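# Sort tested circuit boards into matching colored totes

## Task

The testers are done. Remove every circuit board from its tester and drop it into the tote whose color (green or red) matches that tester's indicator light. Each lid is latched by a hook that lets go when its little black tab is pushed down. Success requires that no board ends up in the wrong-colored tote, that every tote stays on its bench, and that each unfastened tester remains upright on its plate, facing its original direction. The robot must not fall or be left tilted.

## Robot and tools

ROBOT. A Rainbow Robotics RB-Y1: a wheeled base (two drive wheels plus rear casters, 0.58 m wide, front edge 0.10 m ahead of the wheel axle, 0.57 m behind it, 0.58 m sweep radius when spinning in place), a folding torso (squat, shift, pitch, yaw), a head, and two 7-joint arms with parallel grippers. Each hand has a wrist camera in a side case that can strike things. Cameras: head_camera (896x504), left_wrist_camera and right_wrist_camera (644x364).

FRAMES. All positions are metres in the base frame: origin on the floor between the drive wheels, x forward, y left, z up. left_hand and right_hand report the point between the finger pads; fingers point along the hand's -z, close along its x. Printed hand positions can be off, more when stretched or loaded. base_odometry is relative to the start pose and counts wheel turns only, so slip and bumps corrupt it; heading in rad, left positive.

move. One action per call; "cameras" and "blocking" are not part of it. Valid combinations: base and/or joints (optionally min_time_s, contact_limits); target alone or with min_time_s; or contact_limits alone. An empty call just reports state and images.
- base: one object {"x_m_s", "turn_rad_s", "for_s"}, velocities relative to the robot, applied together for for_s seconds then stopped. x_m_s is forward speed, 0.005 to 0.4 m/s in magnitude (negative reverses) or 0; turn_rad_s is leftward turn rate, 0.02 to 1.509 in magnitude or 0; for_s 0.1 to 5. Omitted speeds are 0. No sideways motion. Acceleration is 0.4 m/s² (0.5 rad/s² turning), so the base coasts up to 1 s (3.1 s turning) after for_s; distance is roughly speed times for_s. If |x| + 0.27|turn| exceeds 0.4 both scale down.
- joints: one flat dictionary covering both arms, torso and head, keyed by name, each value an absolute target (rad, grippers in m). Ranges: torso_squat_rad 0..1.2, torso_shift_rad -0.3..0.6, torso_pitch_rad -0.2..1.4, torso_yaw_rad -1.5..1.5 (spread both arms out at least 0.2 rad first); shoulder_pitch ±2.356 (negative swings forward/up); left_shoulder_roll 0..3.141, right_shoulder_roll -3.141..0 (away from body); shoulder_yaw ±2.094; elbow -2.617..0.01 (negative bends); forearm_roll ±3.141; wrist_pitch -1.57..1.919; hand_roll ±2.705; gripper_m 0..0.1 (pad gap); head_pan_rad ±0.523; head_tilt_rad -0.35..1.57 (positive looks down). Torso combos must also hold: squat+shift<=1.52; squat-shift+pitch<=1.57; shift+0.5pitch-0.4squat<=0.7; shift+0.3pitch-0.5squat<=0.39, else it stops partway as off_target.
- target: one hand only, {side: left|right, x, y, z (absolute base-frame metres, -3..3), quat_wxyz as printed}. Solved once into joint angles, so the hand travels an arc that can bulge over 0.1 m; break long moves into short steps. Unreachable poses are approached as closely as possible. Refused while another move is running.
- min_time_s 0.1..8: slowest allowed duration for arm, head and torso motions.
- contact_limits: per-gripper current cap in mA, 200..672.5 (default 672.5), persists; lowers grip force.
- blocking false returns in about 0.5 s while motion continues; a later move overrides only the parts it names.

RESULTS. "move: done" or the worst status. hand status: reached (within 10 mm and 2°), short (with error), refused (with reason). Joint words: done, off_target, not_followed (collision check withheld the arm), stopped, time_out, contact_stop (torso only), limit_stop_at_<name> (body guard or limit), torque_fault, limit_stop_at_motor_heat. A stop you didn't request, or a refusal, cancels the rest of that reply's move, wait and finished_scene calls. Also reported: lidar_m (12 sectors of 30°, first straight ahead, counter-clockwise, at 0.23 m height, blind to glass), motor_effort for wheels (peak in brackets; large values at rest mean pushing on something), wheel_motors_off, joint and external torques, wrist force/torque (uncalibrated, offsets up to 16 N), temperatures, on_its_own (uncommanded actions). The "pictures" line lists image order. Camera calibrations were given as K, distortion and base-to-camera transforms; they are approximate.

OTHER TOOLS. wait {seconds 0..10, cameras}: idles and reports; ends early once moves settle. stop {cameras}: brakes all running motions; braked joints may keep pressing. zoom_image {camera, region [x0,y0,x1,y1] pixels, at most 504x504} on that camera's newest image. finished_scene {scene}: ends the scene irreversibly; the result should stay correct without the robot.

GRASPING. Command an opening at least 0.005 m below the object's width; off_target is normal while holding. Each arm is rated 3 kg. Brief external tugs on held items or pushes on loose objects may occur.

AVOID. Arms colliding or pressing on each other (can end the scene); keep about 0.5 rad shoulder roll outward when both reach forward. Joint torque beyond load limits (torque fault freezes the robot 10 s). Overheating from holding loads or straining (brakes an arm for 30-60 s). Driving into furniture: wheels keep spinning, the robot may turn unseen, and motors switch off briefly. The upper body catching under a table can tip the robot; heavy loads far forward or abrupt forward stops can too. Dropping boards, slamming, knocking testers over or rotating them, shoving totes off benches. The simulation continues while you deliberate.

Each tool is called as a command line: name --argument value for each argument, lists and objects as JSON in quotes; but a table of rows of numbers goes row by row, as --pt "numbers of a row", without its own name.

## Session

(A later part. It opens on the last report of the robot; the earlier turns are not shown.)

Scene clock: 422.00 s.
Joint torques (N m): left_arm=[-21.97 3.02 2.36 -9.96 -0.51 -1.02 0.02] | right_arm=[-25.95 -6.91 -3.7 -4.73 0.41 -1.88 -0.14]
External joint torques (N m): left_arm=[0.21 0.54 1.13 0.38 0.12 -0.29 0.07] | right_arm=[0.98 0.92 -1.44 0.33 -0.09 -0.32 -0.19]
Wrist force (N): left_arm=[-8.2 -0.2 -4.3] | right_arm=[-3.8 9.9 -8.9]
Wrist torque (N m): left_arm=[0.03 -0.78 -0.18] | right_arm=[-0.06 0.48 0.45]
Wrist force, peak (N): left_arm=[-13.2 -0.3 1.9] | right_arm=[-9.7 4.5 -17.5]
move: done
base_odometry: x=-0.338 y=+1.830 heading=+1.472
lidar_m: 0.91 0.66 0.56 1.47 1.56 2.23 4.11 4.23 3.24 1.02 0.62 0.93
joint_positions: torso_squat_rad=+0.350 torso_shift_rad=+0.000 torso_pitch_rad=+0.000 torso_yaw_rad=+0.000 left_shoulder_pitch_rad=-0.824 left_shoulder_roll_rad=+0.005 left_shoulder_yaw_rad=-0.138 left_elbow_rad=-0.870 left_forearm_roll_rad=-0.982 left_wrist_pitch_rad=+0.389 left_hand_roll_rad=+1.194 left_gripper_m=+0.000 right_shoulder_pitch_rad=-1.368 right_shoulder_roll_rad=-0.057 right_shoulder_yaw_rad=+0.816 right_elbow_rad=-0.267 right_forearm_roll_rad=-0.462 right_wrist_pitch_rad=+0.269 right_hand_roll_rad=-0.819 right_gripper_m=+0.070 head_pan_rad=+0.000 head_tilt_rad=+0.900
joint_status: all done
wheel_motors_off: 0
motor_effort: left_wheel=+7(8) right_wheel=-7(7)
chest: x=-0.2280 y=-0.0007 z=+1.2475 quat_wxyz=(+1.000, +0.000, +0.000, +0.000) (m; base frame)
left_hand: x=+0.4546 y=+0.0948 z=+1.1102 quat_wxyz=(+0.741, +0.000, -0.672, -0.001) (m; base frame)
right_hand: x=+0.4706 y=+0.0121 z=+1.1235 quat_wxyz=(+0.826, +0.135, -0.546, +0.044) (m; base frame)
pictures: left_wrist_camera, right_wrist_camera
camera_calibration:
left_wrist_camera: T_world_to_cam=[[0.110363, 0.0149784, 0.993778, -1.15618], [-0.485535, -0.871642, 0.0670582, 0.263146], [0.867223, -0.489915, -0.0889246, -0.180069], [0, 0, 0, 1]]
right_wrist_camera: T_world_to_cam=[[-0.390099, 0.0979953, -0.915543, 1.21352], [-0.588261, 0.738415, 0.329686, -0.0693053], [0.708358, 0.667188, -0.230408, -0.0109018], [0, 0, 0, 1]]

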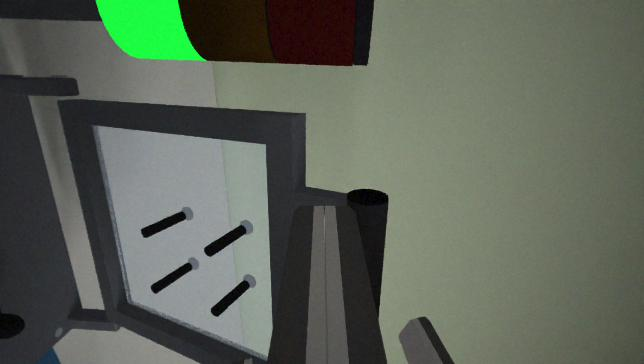

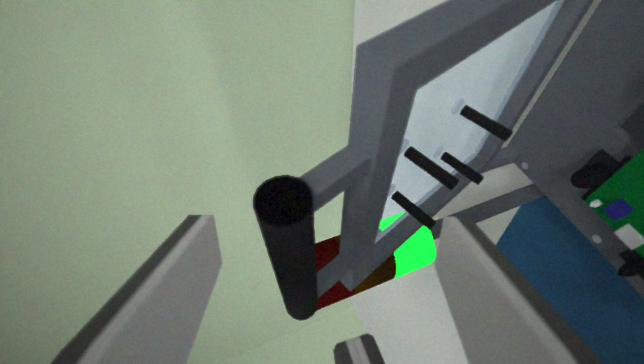

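move --target '{"side":"left","x":0.475,"y":0.095,"z":1.105,"quat_wxyz":[0.74,0,-0.672,0]}' --cameras '["left_wrist_camera","right_wrist_camera"]'

move --target '{"side":"right","x":0.40,"y":-0.06,"z":1.16,"quat_wxyz":[0.827,0.135,-0.544,0.044]}'

Scene clock: 429.47 s.
Wrist force, peak (N): left_arm=[-9.2 0.4 -4.6] | right_arm=[-4.1 10.0 -9.2]
move: done
joint_status: all done
wheel_motors_off: 0
motor_effort: left_wheel=+6(8) right_wheel=-6(7)
left_hand_status: reached (checked arc, planned for 0.6 s): 1 mm and 0.6 deg off.
pictures: left_wrist_camera, right_wrist_camera
camera_calibration:
left_wrist_camera: T_world_to_cam=[[0.11742, 0.0145657, 0.992976, -1.15622], [-0.487352, -0.870363, 0.0703966, 0.270394], [0.865275, -0.492195, -0.095099, -0.189919], [0, 0, 0, 1]]
right_wrist_camera: T_world_to_cam=[[-0.389967, 0.0980058, -0.915598, 1.21361], [-0.588408, 0.738317, 0.329641, -0.0692648], [0.708309, 0.667295, -0.230252, -0.0110711], [0, 0, 0, 1]]

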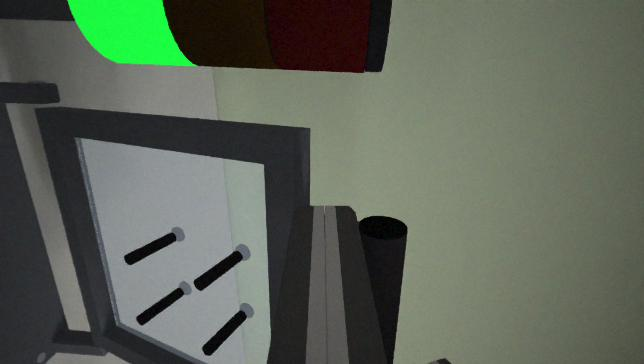

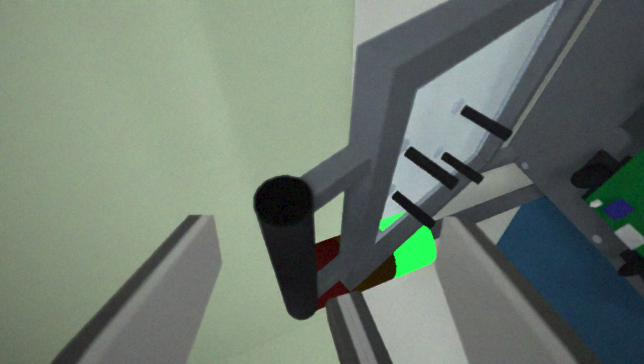

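Scene clock: 431.70 s.
Joint torques (N m): left_arm=[-21.83 4.34 1.17 -8.38 -0.14 -0.09 -0.27] | right_arm=[-22.02 -5.43 -10.19 -5.46 0.92 -1.54 -0.07]
External joint torques (N m): left_arm=[1.7 0.13 0.12 1.57 0.46 -0.08 -0.22] | right_arm=[1.75 1.42 -0.48 0.34 -0.25 -0.19 -0.13]
Wrist force (N): left_arm=[-8.4 -0.1 -4.4] | right_arm=[-3.4 9.6 -8.8]
Wrist torque (N m): left_arm=[0.03 -0.79 -0.14] | right_arm=[-0.03 0.53 0.46]
Wrist force, peak (N): left_arm=[-8.6 0.0 -4.7] | right_arm=[-2.8 11.8 -9.1]
move: done
base_odometry: x=-0.338 y=+1.830 heading=+1.472
lidar_m: 0.91 0.67 0.56 1.47 1.56 2.23 4.11 4.23 3.23 1.02 0.62 0.92
joint_positions: torso_squat_rad=+0.350 torso_shift_rad=+0.000 torso_pitch_rad=+0.000 torso_yaw_rad=+0.000 left_shoulder_pitch_rad=-0.983 left_shoulder_roll_rad=+0.018 left_shoulder_yaw_rad=-0.139 left_elbow_rad=-0.575 left_forearm_roll_rad=-1.265 left_wrist_pitch_rad=+0.332 left_hand_roll_rad=+1.565 left_gripper_m=+0.000 right_shoulder_pitch_rad=-0.957 right_shoulder_roll_rad=-0.539 right_shoulder_yaw_rad=+0.730 right_elbow_rad=-1.434 right_forearm_roll_rad=-0.286 right_wrist_pitch_rad=+0.814 right_hand_roll_rad=-0.986 right_gripper_m=+0.070 head_pan_rad=+0.000 head_tilt_rad=+0.900
joint_status: all done
wheel_motors_off: 0
motor_effort: left_wheel=+7(8) right_wheel=-6(8)
chest: x=-0.2280 y=-0.0007 z=+1.2475 quat_wxyz=(+1.000, +0.000, +0.000, +0.000) (m; base frame)
left_hand: x=+0.4747 y=+0.0949 z=+1.1055 quat_wxyz=(+0.743, -0.001, -0.669, -0.002) (m; base frame)
right_hand: x=+0.3996 y=-0.0601 z=+1.1603 quat_wxyz=(+0.828, +0.136, -0.543, +0.046) (m; base frame)
right_hand_status: reached (checked arc, planned for 1.5 s): 0 mm and 0.3 deg off.
pictures: head_camera, left_wrist_camera, right_wrist_camera
camera_calibration:
head_camera: T_world_to_cam=[[0.029014, -0.998755, 0.0405787, -0.0553082], [-0.757518, -0.0484562, -0.651013, 0.84519], [0.652169, -0.0118506, -0.757981, 1.17053], [0, 0, 0, 1]]
left_wrist_camera: T_world_to_cam=[[0.117416, 0.0145546, 0.992976, -1.15622], [-0.487339, -0.870371, 0.0703838, 0.270423], [0.865283, -0.492181, -0.0951026, -0.18991], [0, 0, 0, 1]]
right_wrist_camera: T_world_to_cam=[[-0.396402, 0.0959645, -0.913048, 1.22604], [-0.588568, 0.7367, 0.332958, -0.0736299], [0.704595, 0.669376, -0.235548, 0.103646], [0, 0, 0, 1]]

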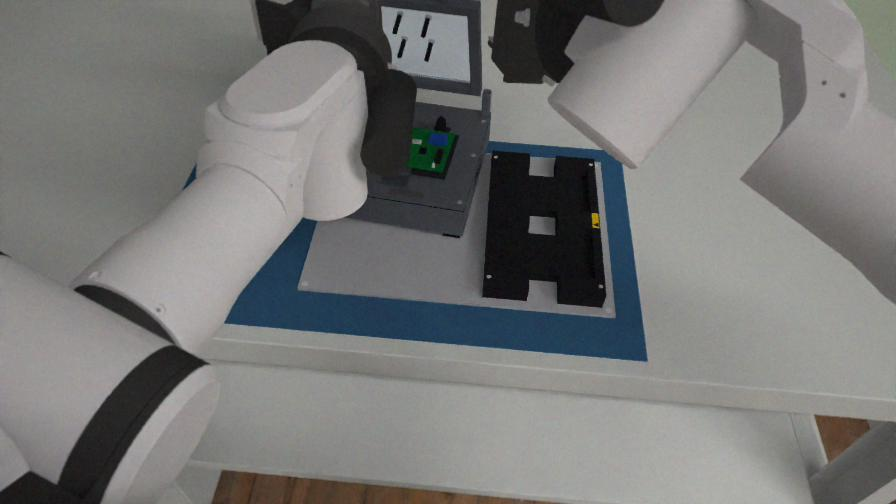

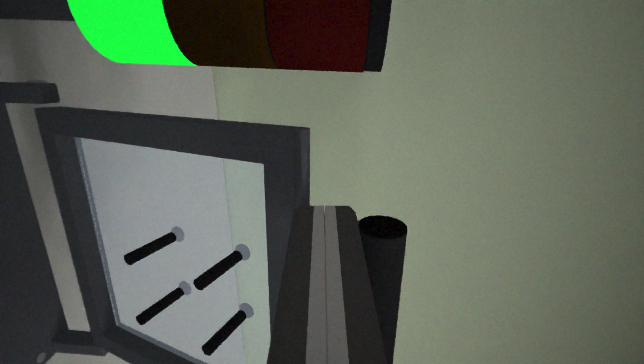

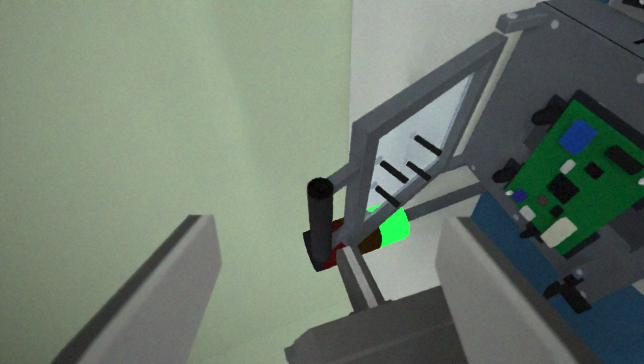

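move --target '{"side":"left","x":0.35,"y":0.14,"z":1.10,"quat_wxyz":[0.766,0,-0.643,0]}' --cameras '[]'

move --target '{"side":"left","x":0.2,"y":0.35,"z":1.1,"quat_wxyz":[0.924,0,-0.383,0]}'

zoom_image --camera "head_camera" --region '[280, 60, 640, 340]'

Scene clock: 437.87 s.
Wrist force, peak (N): left_arm=[-10.0 0.3 -4.5] | right_arm=[-3.9 9.7 -9.3]
move: done
joint_status: all done
wheel_motors_off: 0
motor_effort: left_wheel=+6(8) right_wheel=-6(7)
left_hand_status: reached (checked arc, planned for 1.4 s): 0 mm and 0.1 deg off.
pictures: none

Scene clock: 439.27 s.
Joint torques (N m): left_arm=[-10.3 10.12 5.77 -5.98 -0.29 -1.66 0.29] | right_arm=[-21.93 -5.66 -9.96 -4.91 0.92 -1.43 -0.01]
External joint torques (N m): left_arm=[0.74 -0.29 -0.62 0.4 0.04 -0.24 0.33] | right_arm=[1.84 1.2 -0.25 0.88 -0.24 -0.09 -0.07]
Wrist force (N): left_arm=[-6.0 -0.1 -8.4] | right_arm=[-3.5 9.7 -9.2]
Wrist torque (N m): left_arm=[0.01 -0.64 -0.19] | right_arm=[-0.03 0.52 0.46]
Wrist force, peak (N): left_arm=[-6.2 0.0 -8.5] | right_arm=[-3.8 10.1 -9.0]
move: done
base_odometry: x=-0.338 y=+1.830 heading=+1.472
lidar_m: 0.91 0.66 0.56 1.47 1.56 2.24 4.12 4.23 3.24 1.02 0.62 0.93
joint_positions: torso_squat_rad=+0.350 torso_shift_rad=+0.000 torso_pitch_rad=+0.000 torso_yaw_rad=+0.000 left_shoulder_pitch_rad=-0.097 left_shoulder_roll_rad=+0.668 left_shoulder_yaw_rad=+0.211 left_elbow_rad=-2.177 left_forearm_roll_rad=+0.624 left_wrist_pitch_rad=+1.486 left_hand_roll_rad=+0.248 left_gripper_m=+0.000 right_shoulder_pitch_rad=-0.957 right_shoulder_roll_rad=-0.539 right_shoulder_yaw_rad=+0.730 right_elbow_rad=-1.434 right_forearm_roll_rad=-0.286 right_wrist_pitch_rad=+0.814 right_hand_roll_rad=-0.986 right_gripper_m=+0.070 head_pan_rad=+0.000 head_tilt_rad=+0.900
joint_status: all done
wheel_motors_off: 0
motor_effort: left_wheel=+6(7) right_wheel=-6(7)
chest: x=-0.2280 y=-0.0007 z=+1.2475 quat_wxyz=(+1.000, +0.000, +0.000, +0.000) (m; base frame)
left_hand: x=+0.2000 y=+0.3500 z=+1.1003 quat_wxyz=(+0.924, +0.000, -0.383, +0.000) (m; base frame)
left_hand_status: reached (checked arc, planned for 1.0 s): 0 mm and 0.1 deg off.
right_hand: x=+0.3996 y=-0.0600 z=+1.1603 quat_wxyz=(+0.828, +0.136, -0.543, +0.046) (m; base frame)
pictures: head_camera, left_wrist_camera, right_wrist_camera
camera_calibration:
head_camera: T_world_to_cam=[[0.0290712, -0.998753, 0.0405889, -0.0552964], [-0.757497, -0.0485066, -0.651035, 0.845205], [0.652191, -0.0118196, -0.757962, 1.17052], [0, 0, 0, 1]]
left_wrist_camera: T_world_to_cam=[[0.714776, 0.0160049, 0.69917, -0.919174], [-0.331001, -0.872931, 0.358372, 0.0116949], [0.616063, -0.487582, -0.618652, 0.79713], [0, 0, 0, 1]]
right_wrist_camera: T_world_to_cam=[[-0.396322, 0.0959374, -0.913085, 1.22607], [-0.58875, 0.736565, 0.332936, -0.0736584], [0.704487, 0.669529, -0.235434, 0.103537], [0, 0, 0, 1]]

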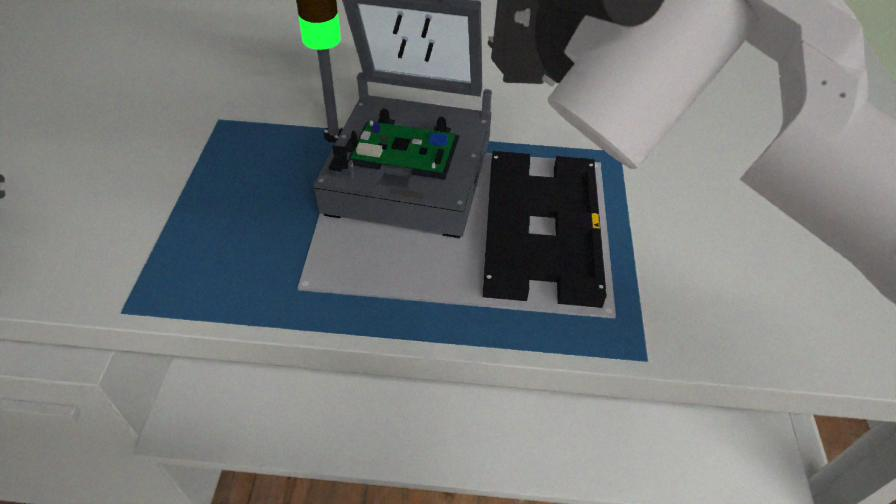

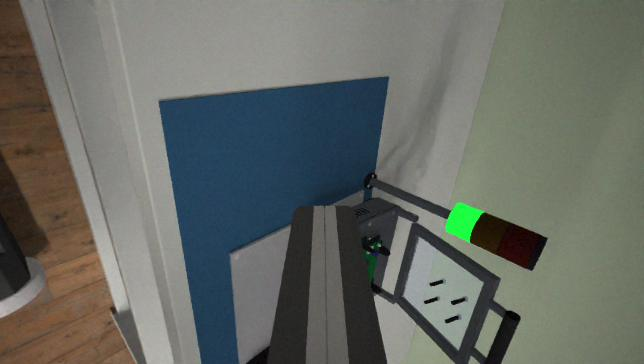

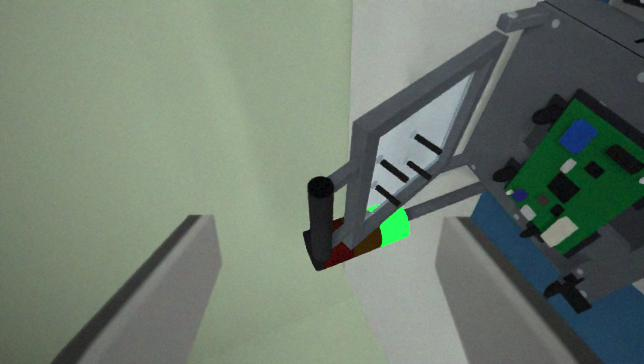

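Scaled by 1.400 from the camera's 896x504 image, which has a finer 1280x720 frame.

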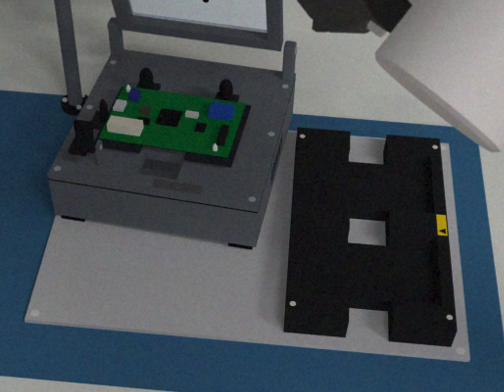

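move --target '{"side":"right","x":0.28,"y":-0.08,"z":1.13,"quat_wxyz":[0.985,0.174,0,0]}' --cameras '[]'

move --base '{"x_m_s":0.1,"for_s":1.2}' --joints '{"head_tilt_rad":1.05}'

zoom_image --camera "head_camera" --region '[260, 100, 520, 300]'

zoom_image --camera "right_wrist_camera" --region '[100, 0, 520, 260]'

Scene clock: 451.17 s.
Wrist force, peak (N): left_arm=[-6.1 0.0 -8.5] | right_arm=[0.9 9.3 -13.0]
move: done
joint_status: all done
wheel_motors_off: 0
motor_effort: left_wheel=+6(8) right_wheel=-6(7)
right_hand_status: reached (checked arc, planned for 1.0 s): 1 mm and 0.6 deg off.
pictures: none

Scene clock: 452.90 s.
Joint torques (N m): left_arm=[-10.39 10.07 5.92 -5.96 -0.27 -1.53 0.3] | right_arm=[-23.01 -7.32 -7.33 -3.5 -0.32 -0.64 -0.26]
External joint torques (N m): left_arm=[0.65 -0.33 -0.48 0.42 0.05 -0.12 0.34] | right_arm=[3.01 1.69 -0.46 1.14 0.03 -0.22 -0.26]
Wrist force (N): left_arm=[-6.2 -0.1 -8.5] | right_arm=[2.0 8.3 -12.4]
Wrist torque (N m): left_arm=[0.00 -0.66 -0.20] | right_arm=[0.14 0.83 0.52]
Wrist force, peak (N): left_arm=[-6.4 -0.1 -8.4] | right_arm=[2.9 8.6 -12.9]
move: done
base_odometry: x=-0.326 y=+1.949 heading=+1.472
lidar_m: 0.78 0.66 0.50 0.74 1.55 2.23 4.22 4.23 3.25 0.62 0.65 0.81
base_status: done (sent for 1.2 of 1.2 s)
joint_positions: torso_squat_rad=+0.350 torso_shift_rad=+0.000 torso_pitch_rad=+0.000 torso_yaw_rad=+0.000 left_shoulder_pitch_rad=-0.097 left_shoulder_roll_rad=+0.668 left_shoulder_yaw_rad=+0.211 left_elbow_rad=-2.177 left_forearm_roll_rad=+0.624 left_wrist_pitch_rad=+1.486 left_hand_roll_rad=+0.248 left_gripper_m=+0.000 right_shoulder_pitch_rad=-1.317 right_shoulder_roll_rad=-0.501 right_shoulder_yaw_rad=+0.641 right_elbow_rad=-0.865 right_forearm_roll_rad=-1.366 right_wrist_pitch_rad=+1.652 right_hand_roll_rad=-0.566 right_gripper_m=+0.070 head_pan_rad=+0.000 head_tilt_rad=+1.050
joint_status: all done
wheel_motors_off: 0
motor_effort: left_wheel=-3(24) right_wheel=+0(19)
chest: x=-0.2279 y=-0.0007 z=+1.2475 quat_wxyz=(+1.000, +0.000, +0.000, +0.000) (m; base frame)
left_hand: x=+0.2001 y=+0.3500 z=+1.1002 quat_wxyz=(+0.924, +0.000, -0.383, +0.000) (m; base frame)
right_hand: x=+0.2792 y=-0.0802 z=+1.1303 quat_wxyz=(+0.985, +0.175, -0.004, -0.001) (m; base frame)
pictures: head_camera, left_wrist_camera, right_wrist_camera
camera_calibration:
head_camera: T_world_to_cam=[[0.0349403, -0.998749, 0.0357667, -0.047126], [-0.846356, -0.0486032, -0.530395, 0.652379], [0.53147, -0.0117392, -0.846996, 1.27446], [0, 0, 0, 1]]
left_wrist_camera: T_world_to_cam=[[0.714896, 0.0159852, 0.699049, -0.919064], [-0.330933, -0.872946, 0.358397, 0.0117045], [0.615961, -0.487554, -0.618775, 0.797179], [0, 0, 0, 1]]
right_wrist_camera: T_world_to_cam=[[-0.999429, 0.0289868, -0.0173453, 0.303472], [0.00737068, 0.688233, 0.725452, -0.73369], [0.0329662, 0.72491, -0.688054, 0.898339], [0, 0, 0, 1]]

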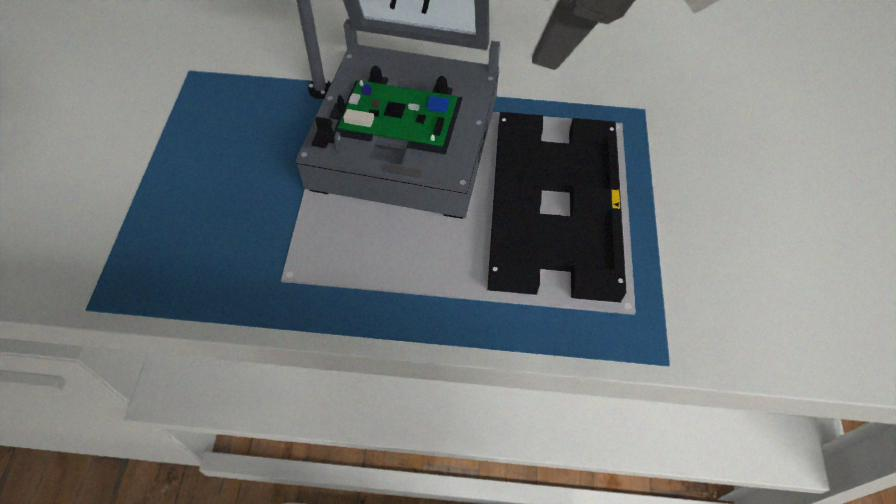

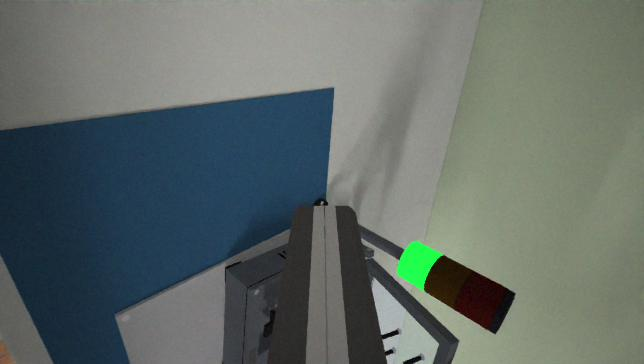

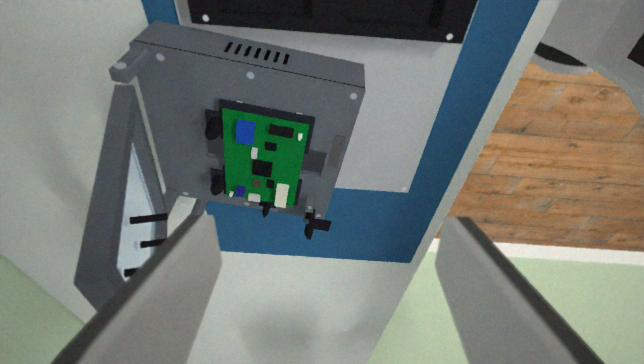

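Scaled by 1.938 from the camera's 896x504 image, which has a finer 1280x720 frame.

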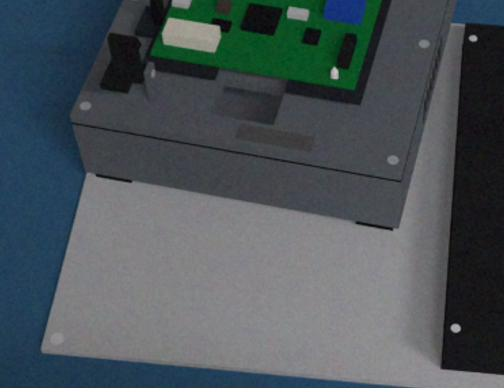

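Scaled by 1.200 from the camera's 644x364 image, which has a finer 1265x715 frame.

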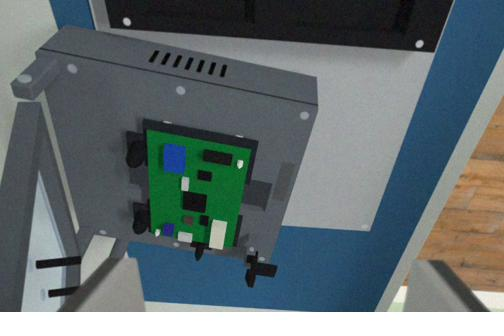

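move --joints '{"right_gripper_m":0.1}' --cameras '[]'

move --target '{"side":"right","x":0.345,"y":0.058,"z":1.03,"quat_wxyz":[0.995,0,0,-0.1]}'

zoom_image --camera "right_wrist_camera" --region '[100, 50, 560, 364]'

zoom_image --camera "head_camera" --region '[260, 0, 520, 200]'

Scene clock: 481.53 s.
Wrist force, peak (N): left_arm=[-6.2 0.0 -8.5] | right_arm=[2.2 8.8 -12.8]
move: done
joint_status: all done
wheel_motors_off: 0
motor_effort: left_wheel=-2(4) right_wheel=+0(2)
pictures: none

Scene clock: 483.10 s.
Joint torques (N m): left_arm=[-10.24 9.99 5.75 -5.97 -0.11 -1.55 0.33] | right_arm=[-24.21 -9.76 -2.34 1.89 0.34 -1.37 0.24]
External joint torques (N m): left_arm=[0.8 -0.41 -0.65 0.41 0.21 -0.13 0.37] | right_arm=[1.12 -1.13 0.4 0.65 -0.02 -0.39 0.22]
Wrist force (N): left_arm=[-6.2 0.0 -8.3] | right_arm=[-2.1 7.0 -11.5]
Wrist torque (N m): left_arm=[0.01 -0.65 -0.18] | right_arm=[0.03 0.61 0.40]
Wrist force, peak (N): left_arm=[-6.3 -0.1 -8.3] | right_arm=[-4.6 9.4 -13.1]
move: short
base_odometry: x=-0.326 y=+1.949 heading=+1.472
lidar_m: 0.79 0.65 0.51 0.75 1.55 2.24 4.23 4.24 3.24 0.61 0.66 0.81
joint_positions: torso_squat_rad=+0.350 torso_shift_rad=+0.000 torso_pitch_rad=+0.000 torso_yaw_rad=+0.000 left_shoulder_pitch_rad=-0.097 left_shoulder_roll_rad=+0.668 left_shoulder_yaw_rad=+0.211 left_elbow_rad=-2.177 left_forearm_roll_rad=+0.624 left_wrist_pitch_rad=+1.486 left_hand_roll_rad=+0.248 left_gripper_m=+0.000 right_shoulder_pitch_rad=-1.524 right_shoulder_roll_rad=+0.000 right_shoulder_yaw_rad=+1.399 right_elbow_rad=-0.276 right_forearm_roll_rad=-1.589 right_wrist_pitch_rad=+0.890 right_hand_roll_rad=-0.827 right_gripper_m=+0.099 head_pan_rad=+0.000 head_tilt_rad=+1.050
joint_status: all done
wheel_motors_off: 0
motor_effort: left_wheel=-2(4) right_wheel=+3(3)
chest: x=-0.2281 y=-0.0008 z=+1.2475 quat_wxyz=(+1.000, +0.000, +0.000, +0.000) (m; base frame)
left_hand: x=+0.2000 y=+0.3500 z=+1.1003 quat_wxyz=(+0.924, +0.000, -0.383, +0.000) (m; base frame)
right_hand: x=+0.3440 y=+0.0578 z=+1.0302 quat_wxyz=(+0.965, +0.132, -0.205, -0.097) (m; base frame)
right_hand_status: short (checked arc, as near as the solve gets, planned for 1.1 s): 1 mm and 28.3 deg off. The place is met; only the turn is off.
pictures: head_camera, left_wrist_camera, right_wrist_camera
camera_calibration:
head_camera: T_world_to_cam=[[0.0349362, -0.99875, 0.035737, -0.0471103], [-0.846263, -0.048586, -0.530546, 0.652483], [0.531619, -0.0117076, -0.846903, 1.27443], [0, 0, 0, 1]]
left_wrist_camera: T_world_to_cam=[[0.714768, 0.0159611, 0.69918, -0.919167], [-0.330996, -0.87296, 0.358304, 0.0117467], [0.616075, -0.48753, -0.618681, 0.797144], [0, 0, 0, 1]]
right_wrist_camera: T_world_to_cam=[[-0.88674, 0.263899, -0.379539, 0.68323], [-0.0588913, 0.749855, 0.658976, -0.668742], [0.458502, 0.606692, -0.649385, 0.547886], [0, 0, 0, 1]]

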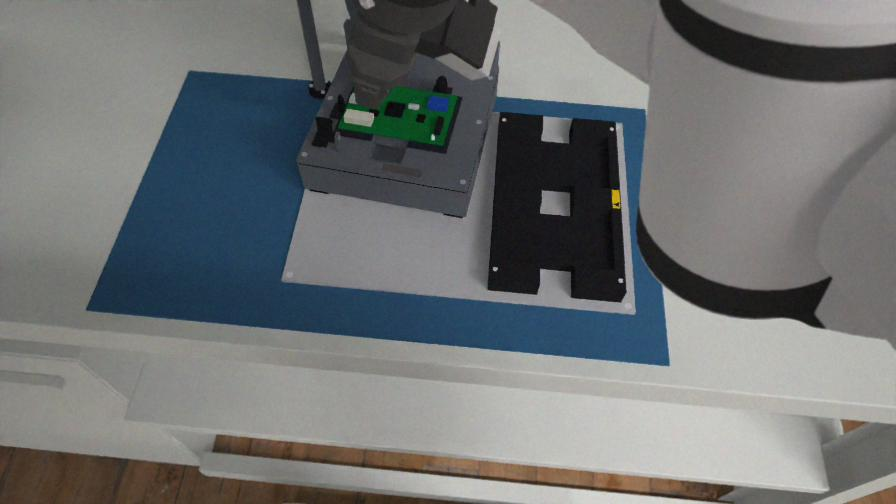

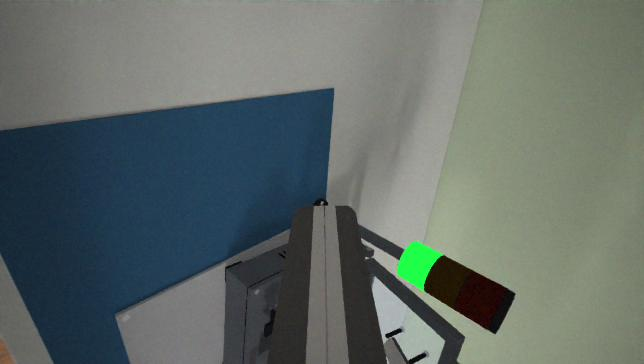

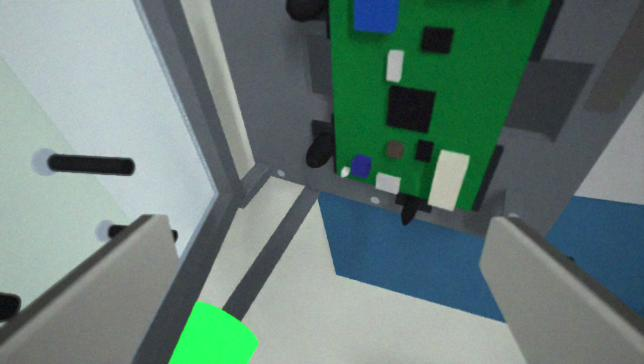

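Scaled by 1.096 from the camera's 644x364 image, which has a finer 1265x715 frame.

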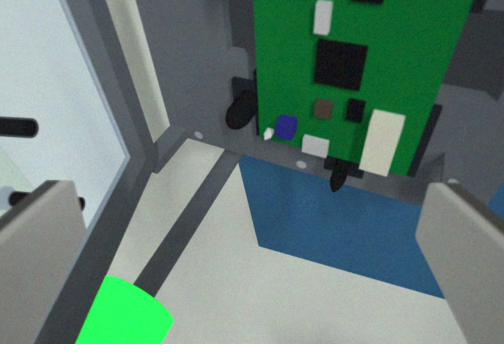

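Scaled by 1.938 from the camera's 896x504 image, which has a finer 1280x720 frame.

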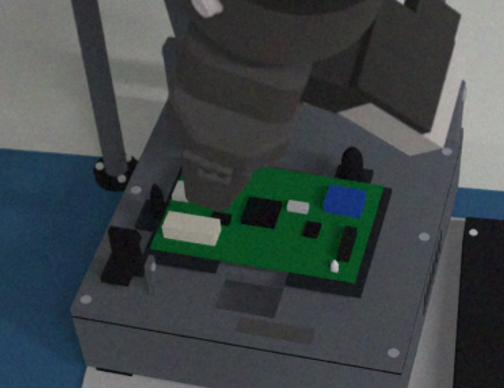

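move --target '{"side":"right","x":0.27,"y":-0.12,"z":1.12,"quat_wxyz":[0.985,0.174,0,0]}' --cameras '[]'

move --target '{"side":"right","x":0.15,"y":-0.35,"z":1.1,"quat_wxyz":[0.924,0,-0.383,0]}' --cameras '[]'

move --joints '{"torso_pitch_rad":0.25,"left_gripper_m":0.1,"head_tilt_rad":0.85}' --cameras '[]'

move --target '{"side":"left","x":0.30,"y":0.1,"z":1.08,"quat_wxyz":[0.995,0,0,-0.1]}'

Scene clock: 497.73 s.
Wrist force, peak (N): left_arm=[-6.1 -0.1 -8.5] | right_arm=[0.1 9.6 -13.0]
move: done
joint_status: all done
wheel_motors_off: 0
motor_effort: left_wheel=-3(4) right_wheel=+3(4)
right_hand_status: reached (checked arc, planned for 1.1 s): 0 mm and 0.1 deg off.
pictures: none

Scene clock: 499.83 s.
Wrist force, peak (N): left_arm=[-6.3 0.0 -8.4] | right_arm=[-2.6 11.9 -11.6]
move: done
joint_status: all done
wheel_motors_off: 0
motor_effort: left_wheel=-3(4) right_wheel=+2(4)
right_hand_status: reached (checked arc, planned for 1.7 s): 1 mm and 0.3 deg off.
pictures: none

Scene clock: 501.53 s.
Wrist force, peak (N): left_arm=[-4.8 0.2 -9.6] | right_arm=[-1.4 10.9 -12.2]
move: done
joint_status: all done
wheel_motors_off: 0
motor_effort: left_wheel=-2(5) right_wheel=+4(5)
pictures: none

Scene clock: 503.53 s.
Joint torques (N m): left_arm=[-19.55 5.9 7.68 -2.89 0.13 0.04 -0.02] | right_arm=[-7.31 -13.12 -7.37 -0.85 0.39 -0.07 0.43]
External joint torques (N m): left_arm=[1.95 -0.98 -0.73 1.04 0.1 0.11 -0.02] | right_arm=[0.82 0.6 0.4 0.16 -0.38 0.04 0.4]
Wrist force (N): left_arm=[-1.5 -0.3 -10.3] | right_arm=[-1.1 10.9 -12.0]
Wrist torque (N m): left_arm=[0.01 -0.39 -0.23] | right_arm=[-0.10 0.65 0.51]
Wrist force, peak (N): left_arm=[-4.8 0.8 -9.8] | right_arm=[-1.0 11.0 -12.2]
move: done
base_odometry: x=-0.326 y=+1.949 heading=+1.472
lidar_m: 0.79 0.66 0.51 0.74 1.54 2.24 4.23 4.24 3.24 0.62 0.65 0.82
joint_positions: torso_squat_rad=+0.350 torso_shift_rad=+0.000 torso_pitch_rad=+0.250 torso_yaw_rad=+0.000 left_shoulder_pitch_rad=-1.362 left_shoulder_roll_rad=+0.598 left_shoulder_yaw_rad=-0.653 left_elbow_rad=-1.396 left_forearm_roll_rad=+1.129 left_wrist_pitch_rad=+1.919 left_hand_roll_rad=+0.714 left_gripper_m=+0.100 right_shoulder_pitch_rad=-0.924 right_shoulder_roll_rad=-1.856 right_shoulder_yaw_rad=+1.366 right_elbow_rad=-2.364 right_forearm_roll_rad=-0.513 right_wrist_pitch_rad=+0.666 right_hand_roll_rad=-1.470 right_gripper_m=+0.099 head_pan_rad=+0.000 head_tilt_rad=+0.850
joint_status: all done
wheel_motors_off: 0
motor_effort: left_wheel=-2(4) right_wheel=+3(5)
chest: x=-0.1515 y=-0.0007 z=+1.2379 quat_wxyz=(+0.992, +0.000, +0.125, +0.000) (m; base frame)
left_hand: x=+0.3000 y=+0.1000 z=+1.0802 quat_wxyz=(+0.995, +0.000, -0.001, -0.100) (m; base frame)
left_hand_status: reached (checked arc, planned for 1.6 s): 0 mm and 0.1 deg off.
right_hand: x=+0.1789 y=-0.3497 z=+1.0020 quat_wxyz=(+0.965, +0.002, -0.263, +0.001) (m; base frame)
pictures: head_camera, left_wrist_camera, right_wrist_camera
camera_calibration:
head_camera: T_world_to_cam=[[0.0366394, -0.99875, 0.0340059, -0.0480673], [-0.871747, -0.0485803, -0.487542, 0.683908], [0.488585, -0.0117813, -0.872437, 1.22272], [0, 0, 0, 1]]
left_wrist_camera: T_world_to_cam=[[0.982923, -0.183672, -0.011261, -0.26571], [-0.154852, -0.85865, 0.488611, -0.361219], [-0.0994135, -0.478523, -0.872429, 1.08915], [0, 0, 0, 1]]
right_wrist_camera: T_world_to_cam=[[-0.852815, 0.0199262, -0.521833, 0.684863], [-0.218136, 0.894324, 0.390643, -0.00650035], [0.474472, 0.446976, -0.758346, 0.90301], [0, 0, 0, 1]]

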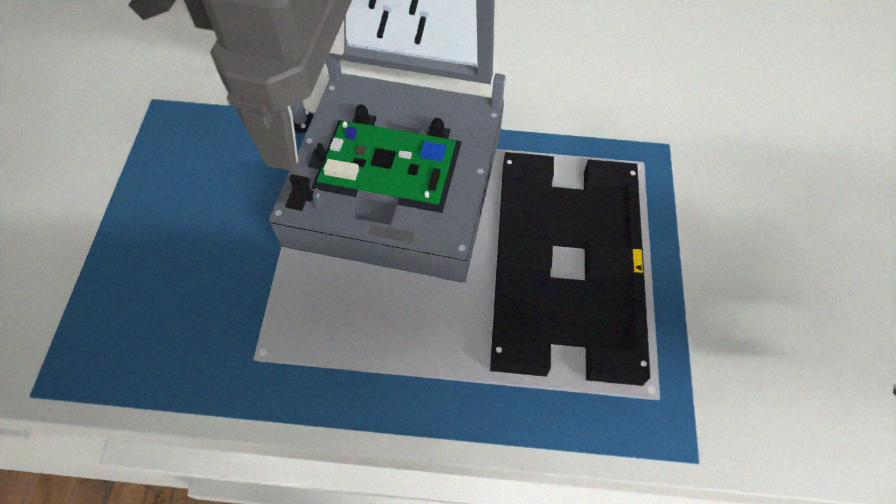

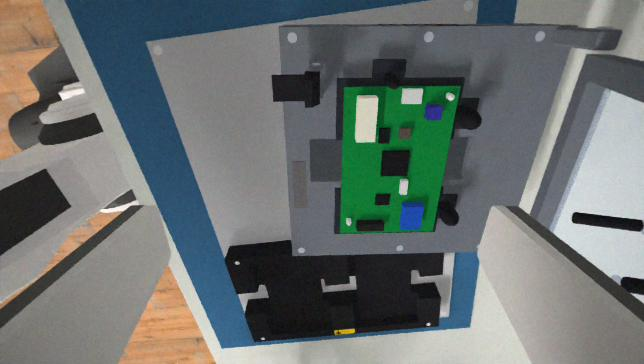

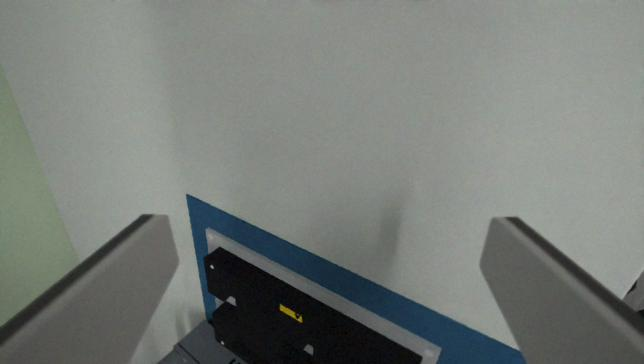

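move --target '{"side":"left","x":0.3415,"y":0.062,"z":1.0,"quat_wxyz":[0.995,0,0,-0.1]}' --cameras '["left_wrist_camera","head_camera"]'

zoom_image --camera "head_camera" --region '[260, 40, 520, 240]'

Scene clock: 521.03 s.
Joint torques (N m): left_arm=[-23.02 6.18 6.11 -4.05 0.09 -0.24 0.27] | right_arm=[-7.41 -13.11 -7.16 -0.88 0.36 -0.1 0.36]
External joint torques (N m): left_arm=[0.22 -0.19 -0.28 0.78 0.07 -0.16 0.27] | right_arm=[0.72 0.61 0.61 0.13 -0.41 0.01 0.33]
Wrist force (N): left_arm=[-2.0 -0.2 -13.5] | right_arm=[-1.0 10.6 -12.3]
Wrist torque (N m): left_arm=[0.00 -0.18 -0.19] | right_arm=[-0.04 0.65 0.48]
Wrist force, peak (N): left_arm=[-1.5 -1.0 -14.2] | right_arm=[-0.9 10.9 -12.5]
move: done
base_odometry: x=-0.326 y=+1.949 heading=+1.472
lidar_m: 0.79 0.66 0.51 0.74 1.55 2.23 4.23 4.23 3.24 0.62 0.66 0.81
joint_positions: torso_squat_rad=+0.350 torso_shift_rad=+0.000 torso_pitch_rad=+0.250 torso_yaw_rad=+0.000 left_shoulder_pitch_rad=-1.422 left_shoulder_roll_rad=+0.370 left_shoulder_yaw_rad=-0.749 left_elbow_rad=-0.907 left_forearm_roll_rad=+0.997 left_wrist_pitch_rad=+1.656 left_hand_roll_rad=+0.517 left_gripper_m=+0.100 right_shoulder_pitch_rad=-0.924 right_shoulder_roll_rad=-1.856 right_shoulder_yaw_rad=+1.366 right_elbow_rad=-2.364 right_forearm_roll_rad=-0.513 right_wrist_pitch_rad=+0.666 right_hand_roll_rad=-1.470 right_gripper_m=+0.099 head_pan_rad=+0.000 head_tilt_rad=+0.850
joint_status: all done
wheel_motors_off: 0
motor_effort: left_wheel=-2(4) right_wheel=+3(4)
chest: x=-0.1515 y=-0.0007 z=+1.2379 quat_wxyz=(+0.992, +0.000, +0.125, +0.000) (m; base frame)
left_hand: x=+0.3413 y=+0.0620 z=+0.9999 quat_wxyz=(+0.995, +0.000, +0.000, -0.100) (m; base frame)
left_hand_status: reached (checked arc, planned for 0.8 s): 0 mm and 0.0 deg off.
right_hand: x=+0.1789 y=-0.3497 z=+1.0020 quat_wxyz=(+0.965, +0.002, -0.263, +0.001) (m; base frame)
pictures: head_camera, left_wrist_camera
camera_calibration:
head_camera: T_world_to_cam=[[0.0366419, -0.998749, 0.0340295, -0.0480847], [-0.871757, -0.0485937, -0.487523, 0.683898], [0.488566, -0.0118017, -0.872447, 1.22272], [0, 0, 0, 1]]
left_wrist_camera: T_world_to_cam=[[0.982912, -0.183705, -0.01164, -0.313808], [-0.154683, -0.858601, 0.488751, -0.348379], [-0.0997801, -0.478599, -0.872346, 1.00506], [0, 0, 0, 1]]

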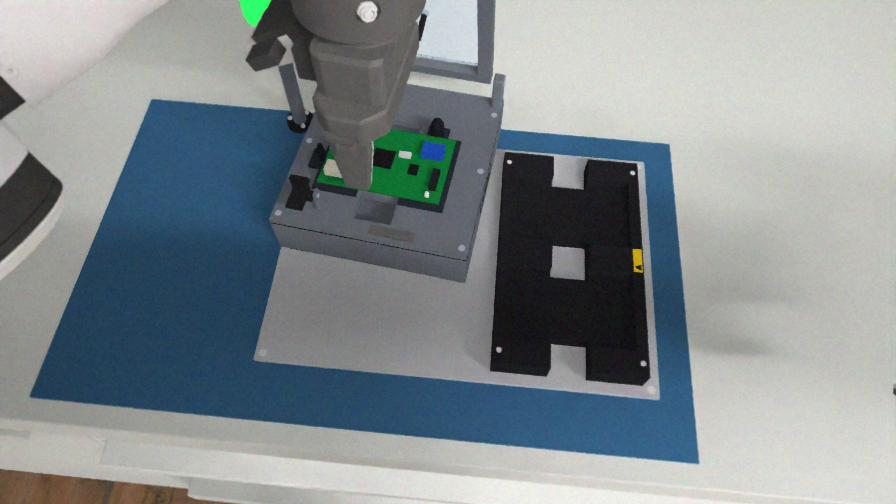

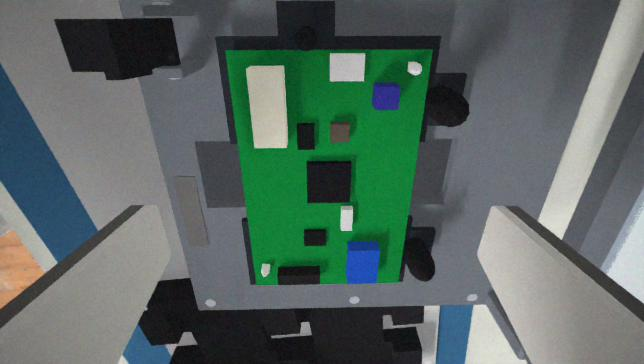

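Scaled by 1.938 from the camera's 896x504 image, which has a finer 1280x720 frame.

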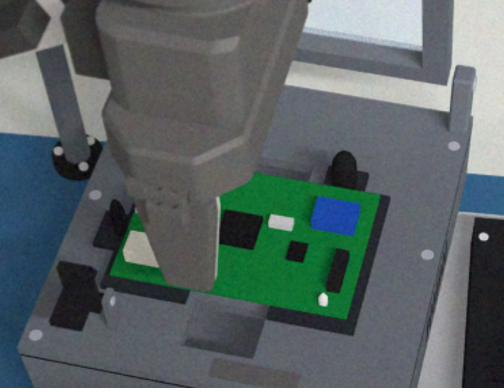

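move --target '{"side":"left","x":0.345,"y":0.061,"z":0.962,"quat_wxyz":[0.995,0,0,-0.1]}' --cameras '["left_wrist_camera","head_camera"]'

zoom_image --camera "head_camera" --region '[260, 40, 520, 240]'

Scene clock: 531.20 s.
Joint torques (N m): left_arm=[-14.67 1.89 2.14 -2.76 0.15 0.55 0.02] | right_arm=[-7.2 -13.23 -7.38 -0.78 0.3 -0.08 0.32]
External joint torques (N m): left_arm=[8.6 -4.2 -3.43 2.16 0.13 0.64 0.02] | right_arm=[0.93 0.48 0.4 0.22 -0.47 0.03 0.29]
Wrist force (N): left_arm=[-3.2 0.2 -10.2] | right_arm=[-1.1 10.7 -12.0]
Wrist torque (N m): left_arm=[-0.02 -0.47 -0.21] | right_arm=[-0.06 0.63 0.48]
Wrist force, peak (N): left_arm=[-2.0 -0.4 -14.0] | right_arm=[-1.1 10.9 -12.2]
move: done
base_odometry: x=-0.326 y=+1.949 heading=+1.472
lidar_m: 0.79 0.66 0.51 0.74 1.55 2.23 4.22 4.24 3.24 0.63 0.65 0.81
joint_positions: torso_squat_rad=+0.350 torso_shift_rad=+0.000 torso_pitch_rad=+0.249 torso_yaw_rad=+0.000 left_shoulder_pitch_rad=-1.403 left_shoulder_roll_rad=+0.313 left_shoulder_yaw_rad=-0.772 left_elbow_rad=-0.777 left_forearm_roll_rad=+0.968 left_wrist_pitch_rad=+1.550 left_hand_roll_rad=+0.460 left_gripper_m=+0.100 right_shoulder_pitch_rad=-0.924 right_shoulder_roll_rad=-1.856 right_shoulder_yaw_rad=+1.366 right_elbow_rad=-2.364 right_forearm_roll_rad=-0.513 right_wrist_pitch_rad=+0.666 right_hand_roll_rad=-1.470 right_gripper_m=+0.099 head_pan_rad=+0.000 head_tilt_rad=+0.850
joint_status: all done
wheel_motors_off: 0
motor_effort: left_wheel=-2(4) right_wheel=+3(4)
chest: x=-0.1519 y=-0.0007 z=+1.2379 quat_wxyz=(+0.992, +0.000, +0.124, +0.000) (m; base frame)
left_hand: x=+0.3453 y=+0.0612 z=+0.9637 quat_wxyz=(+0.995, +0.000, -0.003, -0.100) (m; base frame)
left_hand_status: reached (checked arc, planned for 0.4 s): 2 mm and 0.4 deg off.
right_hand: x=+0.1787 y=-0.3496 z=+1.0023 quat_wxyz=(+0.965, +0.002, -0.263, +0.001) (m; base frame)
pictures: head_camera, left_wrist_camera
camera_calibration:
head_camera: T_world_to_cam=[[0.036709, -0.998743, 0.0341299, -0.0481164], [-0.871407, -0.0487098, -0.488137, 0.684377], [0.489185, -0.0118221, -0.8721, 1.22261], [0, 0, 0, 1]]
left_wrist_camera: T_world_to_cam=[[0.983023, -0.183382, -0.00611449, -0.323609], [-0.157065, -0.858243, 0.488621, -0.329808], [-0.094852, -0.479365, -0.872475, 0.971904], [0, 0, 0, 1]]

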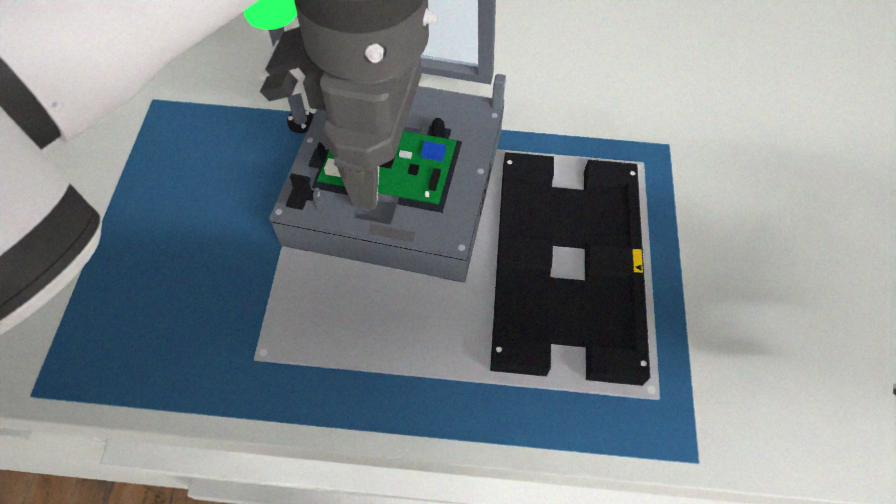

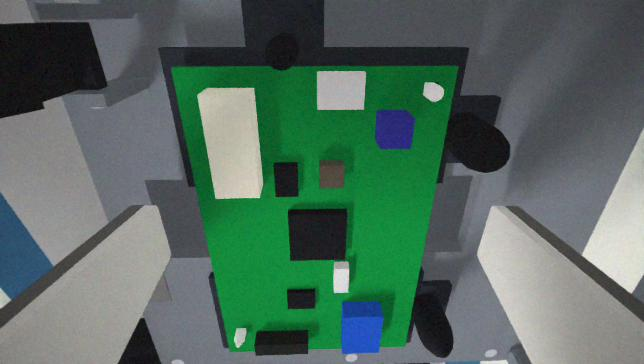

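Scaled by 1.938 from the camera's 896x504 image, which has a finer 1280x720 frame.

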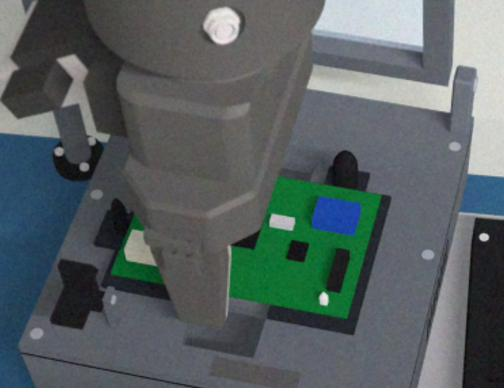

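move --target '{"side":"left","x":0.345,"y":0.058,"z":0.985,"quat_wxyz":[0.995,0,0,-0.1]}' --cameras '[]'

move --joints '{"left_gripper_m":0.08}' --cameras '[]'

move --target '{"side":"left","x":0.345,"y":0.058,"z":0.955,"quat_wxyz":[0.995,0,0,-0.1]}' --cameras '["left_wrist_camera","head_camera"]'

zoom_image --camera "head_camera" --region '[260, 40, 520, 240]'

Scene clock: 559.50 s.
Wrist force, peak (N): left_arm=[-5.8 3.2 -10.9] | right_arm=[-1.0 11.1 -12.4]
move: done
joint_status: all done
wheel_motors_off: 0
motor_effort: left_wheel=-3(4) right_wheel=+3(4)
left_hand_status: reached (checked arc, planned for 0.2 s): 0 mm and 0.0 deg off.
pictures: none

Scene clock: 560.20 s.
Wrist force, peak (N): left_arm=[-4.5 0.1 -10.8] | right_arm=[-1.0 10.8 -12.3]
move: done
joint_status: all done
wheel_motors_off: 0
motor_effort: left_wheel=-2(2) right_wheel=+2(4)
pictures: none

Scene clock: 561.27 s.
Joint torques (N m): left_arm=[-5.93 0.99 -1.82 1.58 -0.27 1.67 -0.08] | right_arm=[-7.26 -13.15 -7.34 -0.71 0.37 -0.11 0.42]
External joint torques (N m): left_arm=[17.39 -5.03 -7.09 6.5 -0.28 1.77 -0.08] | right_arm=[0.89 0.56 0.44 0.28 -0.41 0 0.39]
Wrist force (N): left_arm=[-1.5 0.2 -9.8] | right_arm=[-1.5 10.6 -12.1]
Wrist torque (N m): left_arm=[-0.03 -0.36 -0.23] | right_arm=[-0.05 0.60 0.50]
Wrist force, peak (N): left_arm=[-15.8 0.4 -12.0] | right_arm=[-0.5 10.9 -12.3]
move: done
base_odometry: x=-0.326 y=+1.949 heading=+1.472
lidar_m: 0.78 0.65 0.51 0.74 1.55 2.24 4.23 4.24 3.25 0.62 0.65 0.81
joint_positions: torso_squat_rad=+0.350 torso_shift_rad=-0.001 torso_pitch_rad=+0.248 torso_yaw_rad=+0.000 left_shoulder_pitch_rad=-1.412 left_shoulder_roll_rad=+0.289 left_shoulder_yaw_rad=-0.775 left_elbow_rad=-0.729 left_forearm_roll_rad=+0.964 left_wrist_pitch_rad=+1.526 left_hand_roll_rad=+0.444 left_gripper_m=+0.080 right_shoulder_pitch_rad=-0.924 right_shoulder_roll_rad=-1.856 right_shoulder_yaw_rad=+1.366 right_elbow_rad=-2.364 right_forearm_roll_rad=-0.513 right_wrist_pitch_rad=+0.666 right_hand_roll_rad=-1.470 right_gripper_m=+0.099 head_pan_rad=+0.000 head_tilt_rad=+0.850
joint_status: all done
wheel_motors_off: 0
motor_effort: left_wheel=+1(3) right_wheel=+2(9)
chest: x=-0.1524 y=-0.0006 z=+1.2380 quat_wxyz=(+0.992, +0.000, +0.124, +0.000) (m; base frame)
left_hand: x=+0.3461 y=+0.0573 z=+0.9583 quat_wxyz=(+0.995, -0.001, -0.004, -0.100) (m; base frame)
left_hand_status: reached (checked arc, planned for 0.3 s): 4 mm and 0.5 deg off.
right_hand: x=+0.1784 y=-0.3496 z=+1.0027 quat_wxyz=(+0.965, +0.002, -0.264, +0.001) (m; base frame)
pictures: head_camera, left_wrist_camera
camera_calibration:
head_camera: T_world_to_cam=[[0.0366862, -0.998742, 0.0341825, -0.0481577], [-0.870951, -0.0487266, -0.488947, 0.685039], [0.489998, -0.0118337, -0.871643, 1.22245], [0, 0, 0, 1]]
left_wrist_camera: T_world_to_cam=[[0.982823, -0.184505, -0.00400512, -0.327048], [-0.158966, -0.857404, 0.489477, -0.330639], [-0.0937451, -0.480433, -0.872007, 0.964693], [0, 0, 0, 1]]

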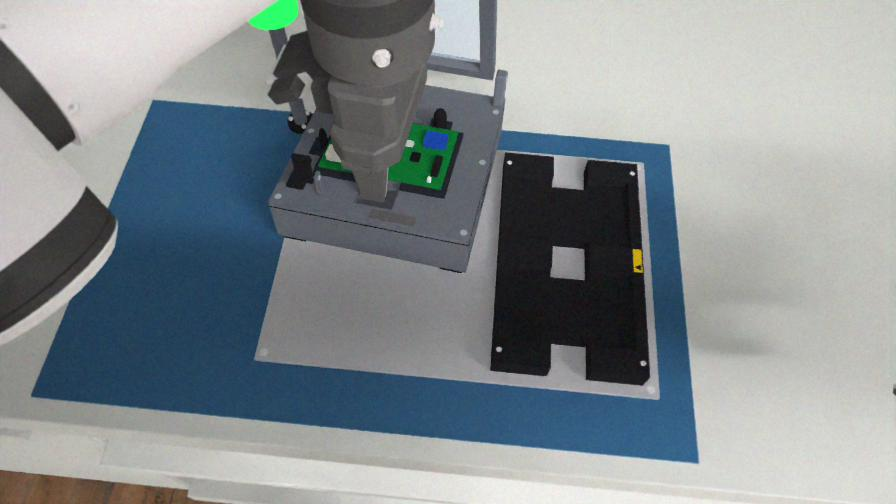

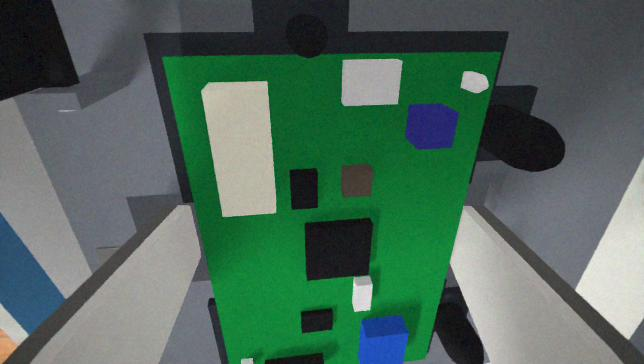

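Scaled by 1.938 from the camera's 896x504 image, which has a finer 1280x720 frame.

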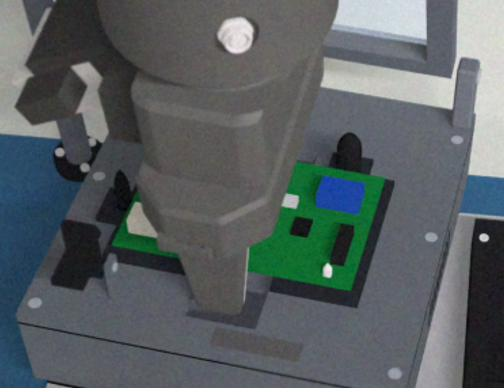

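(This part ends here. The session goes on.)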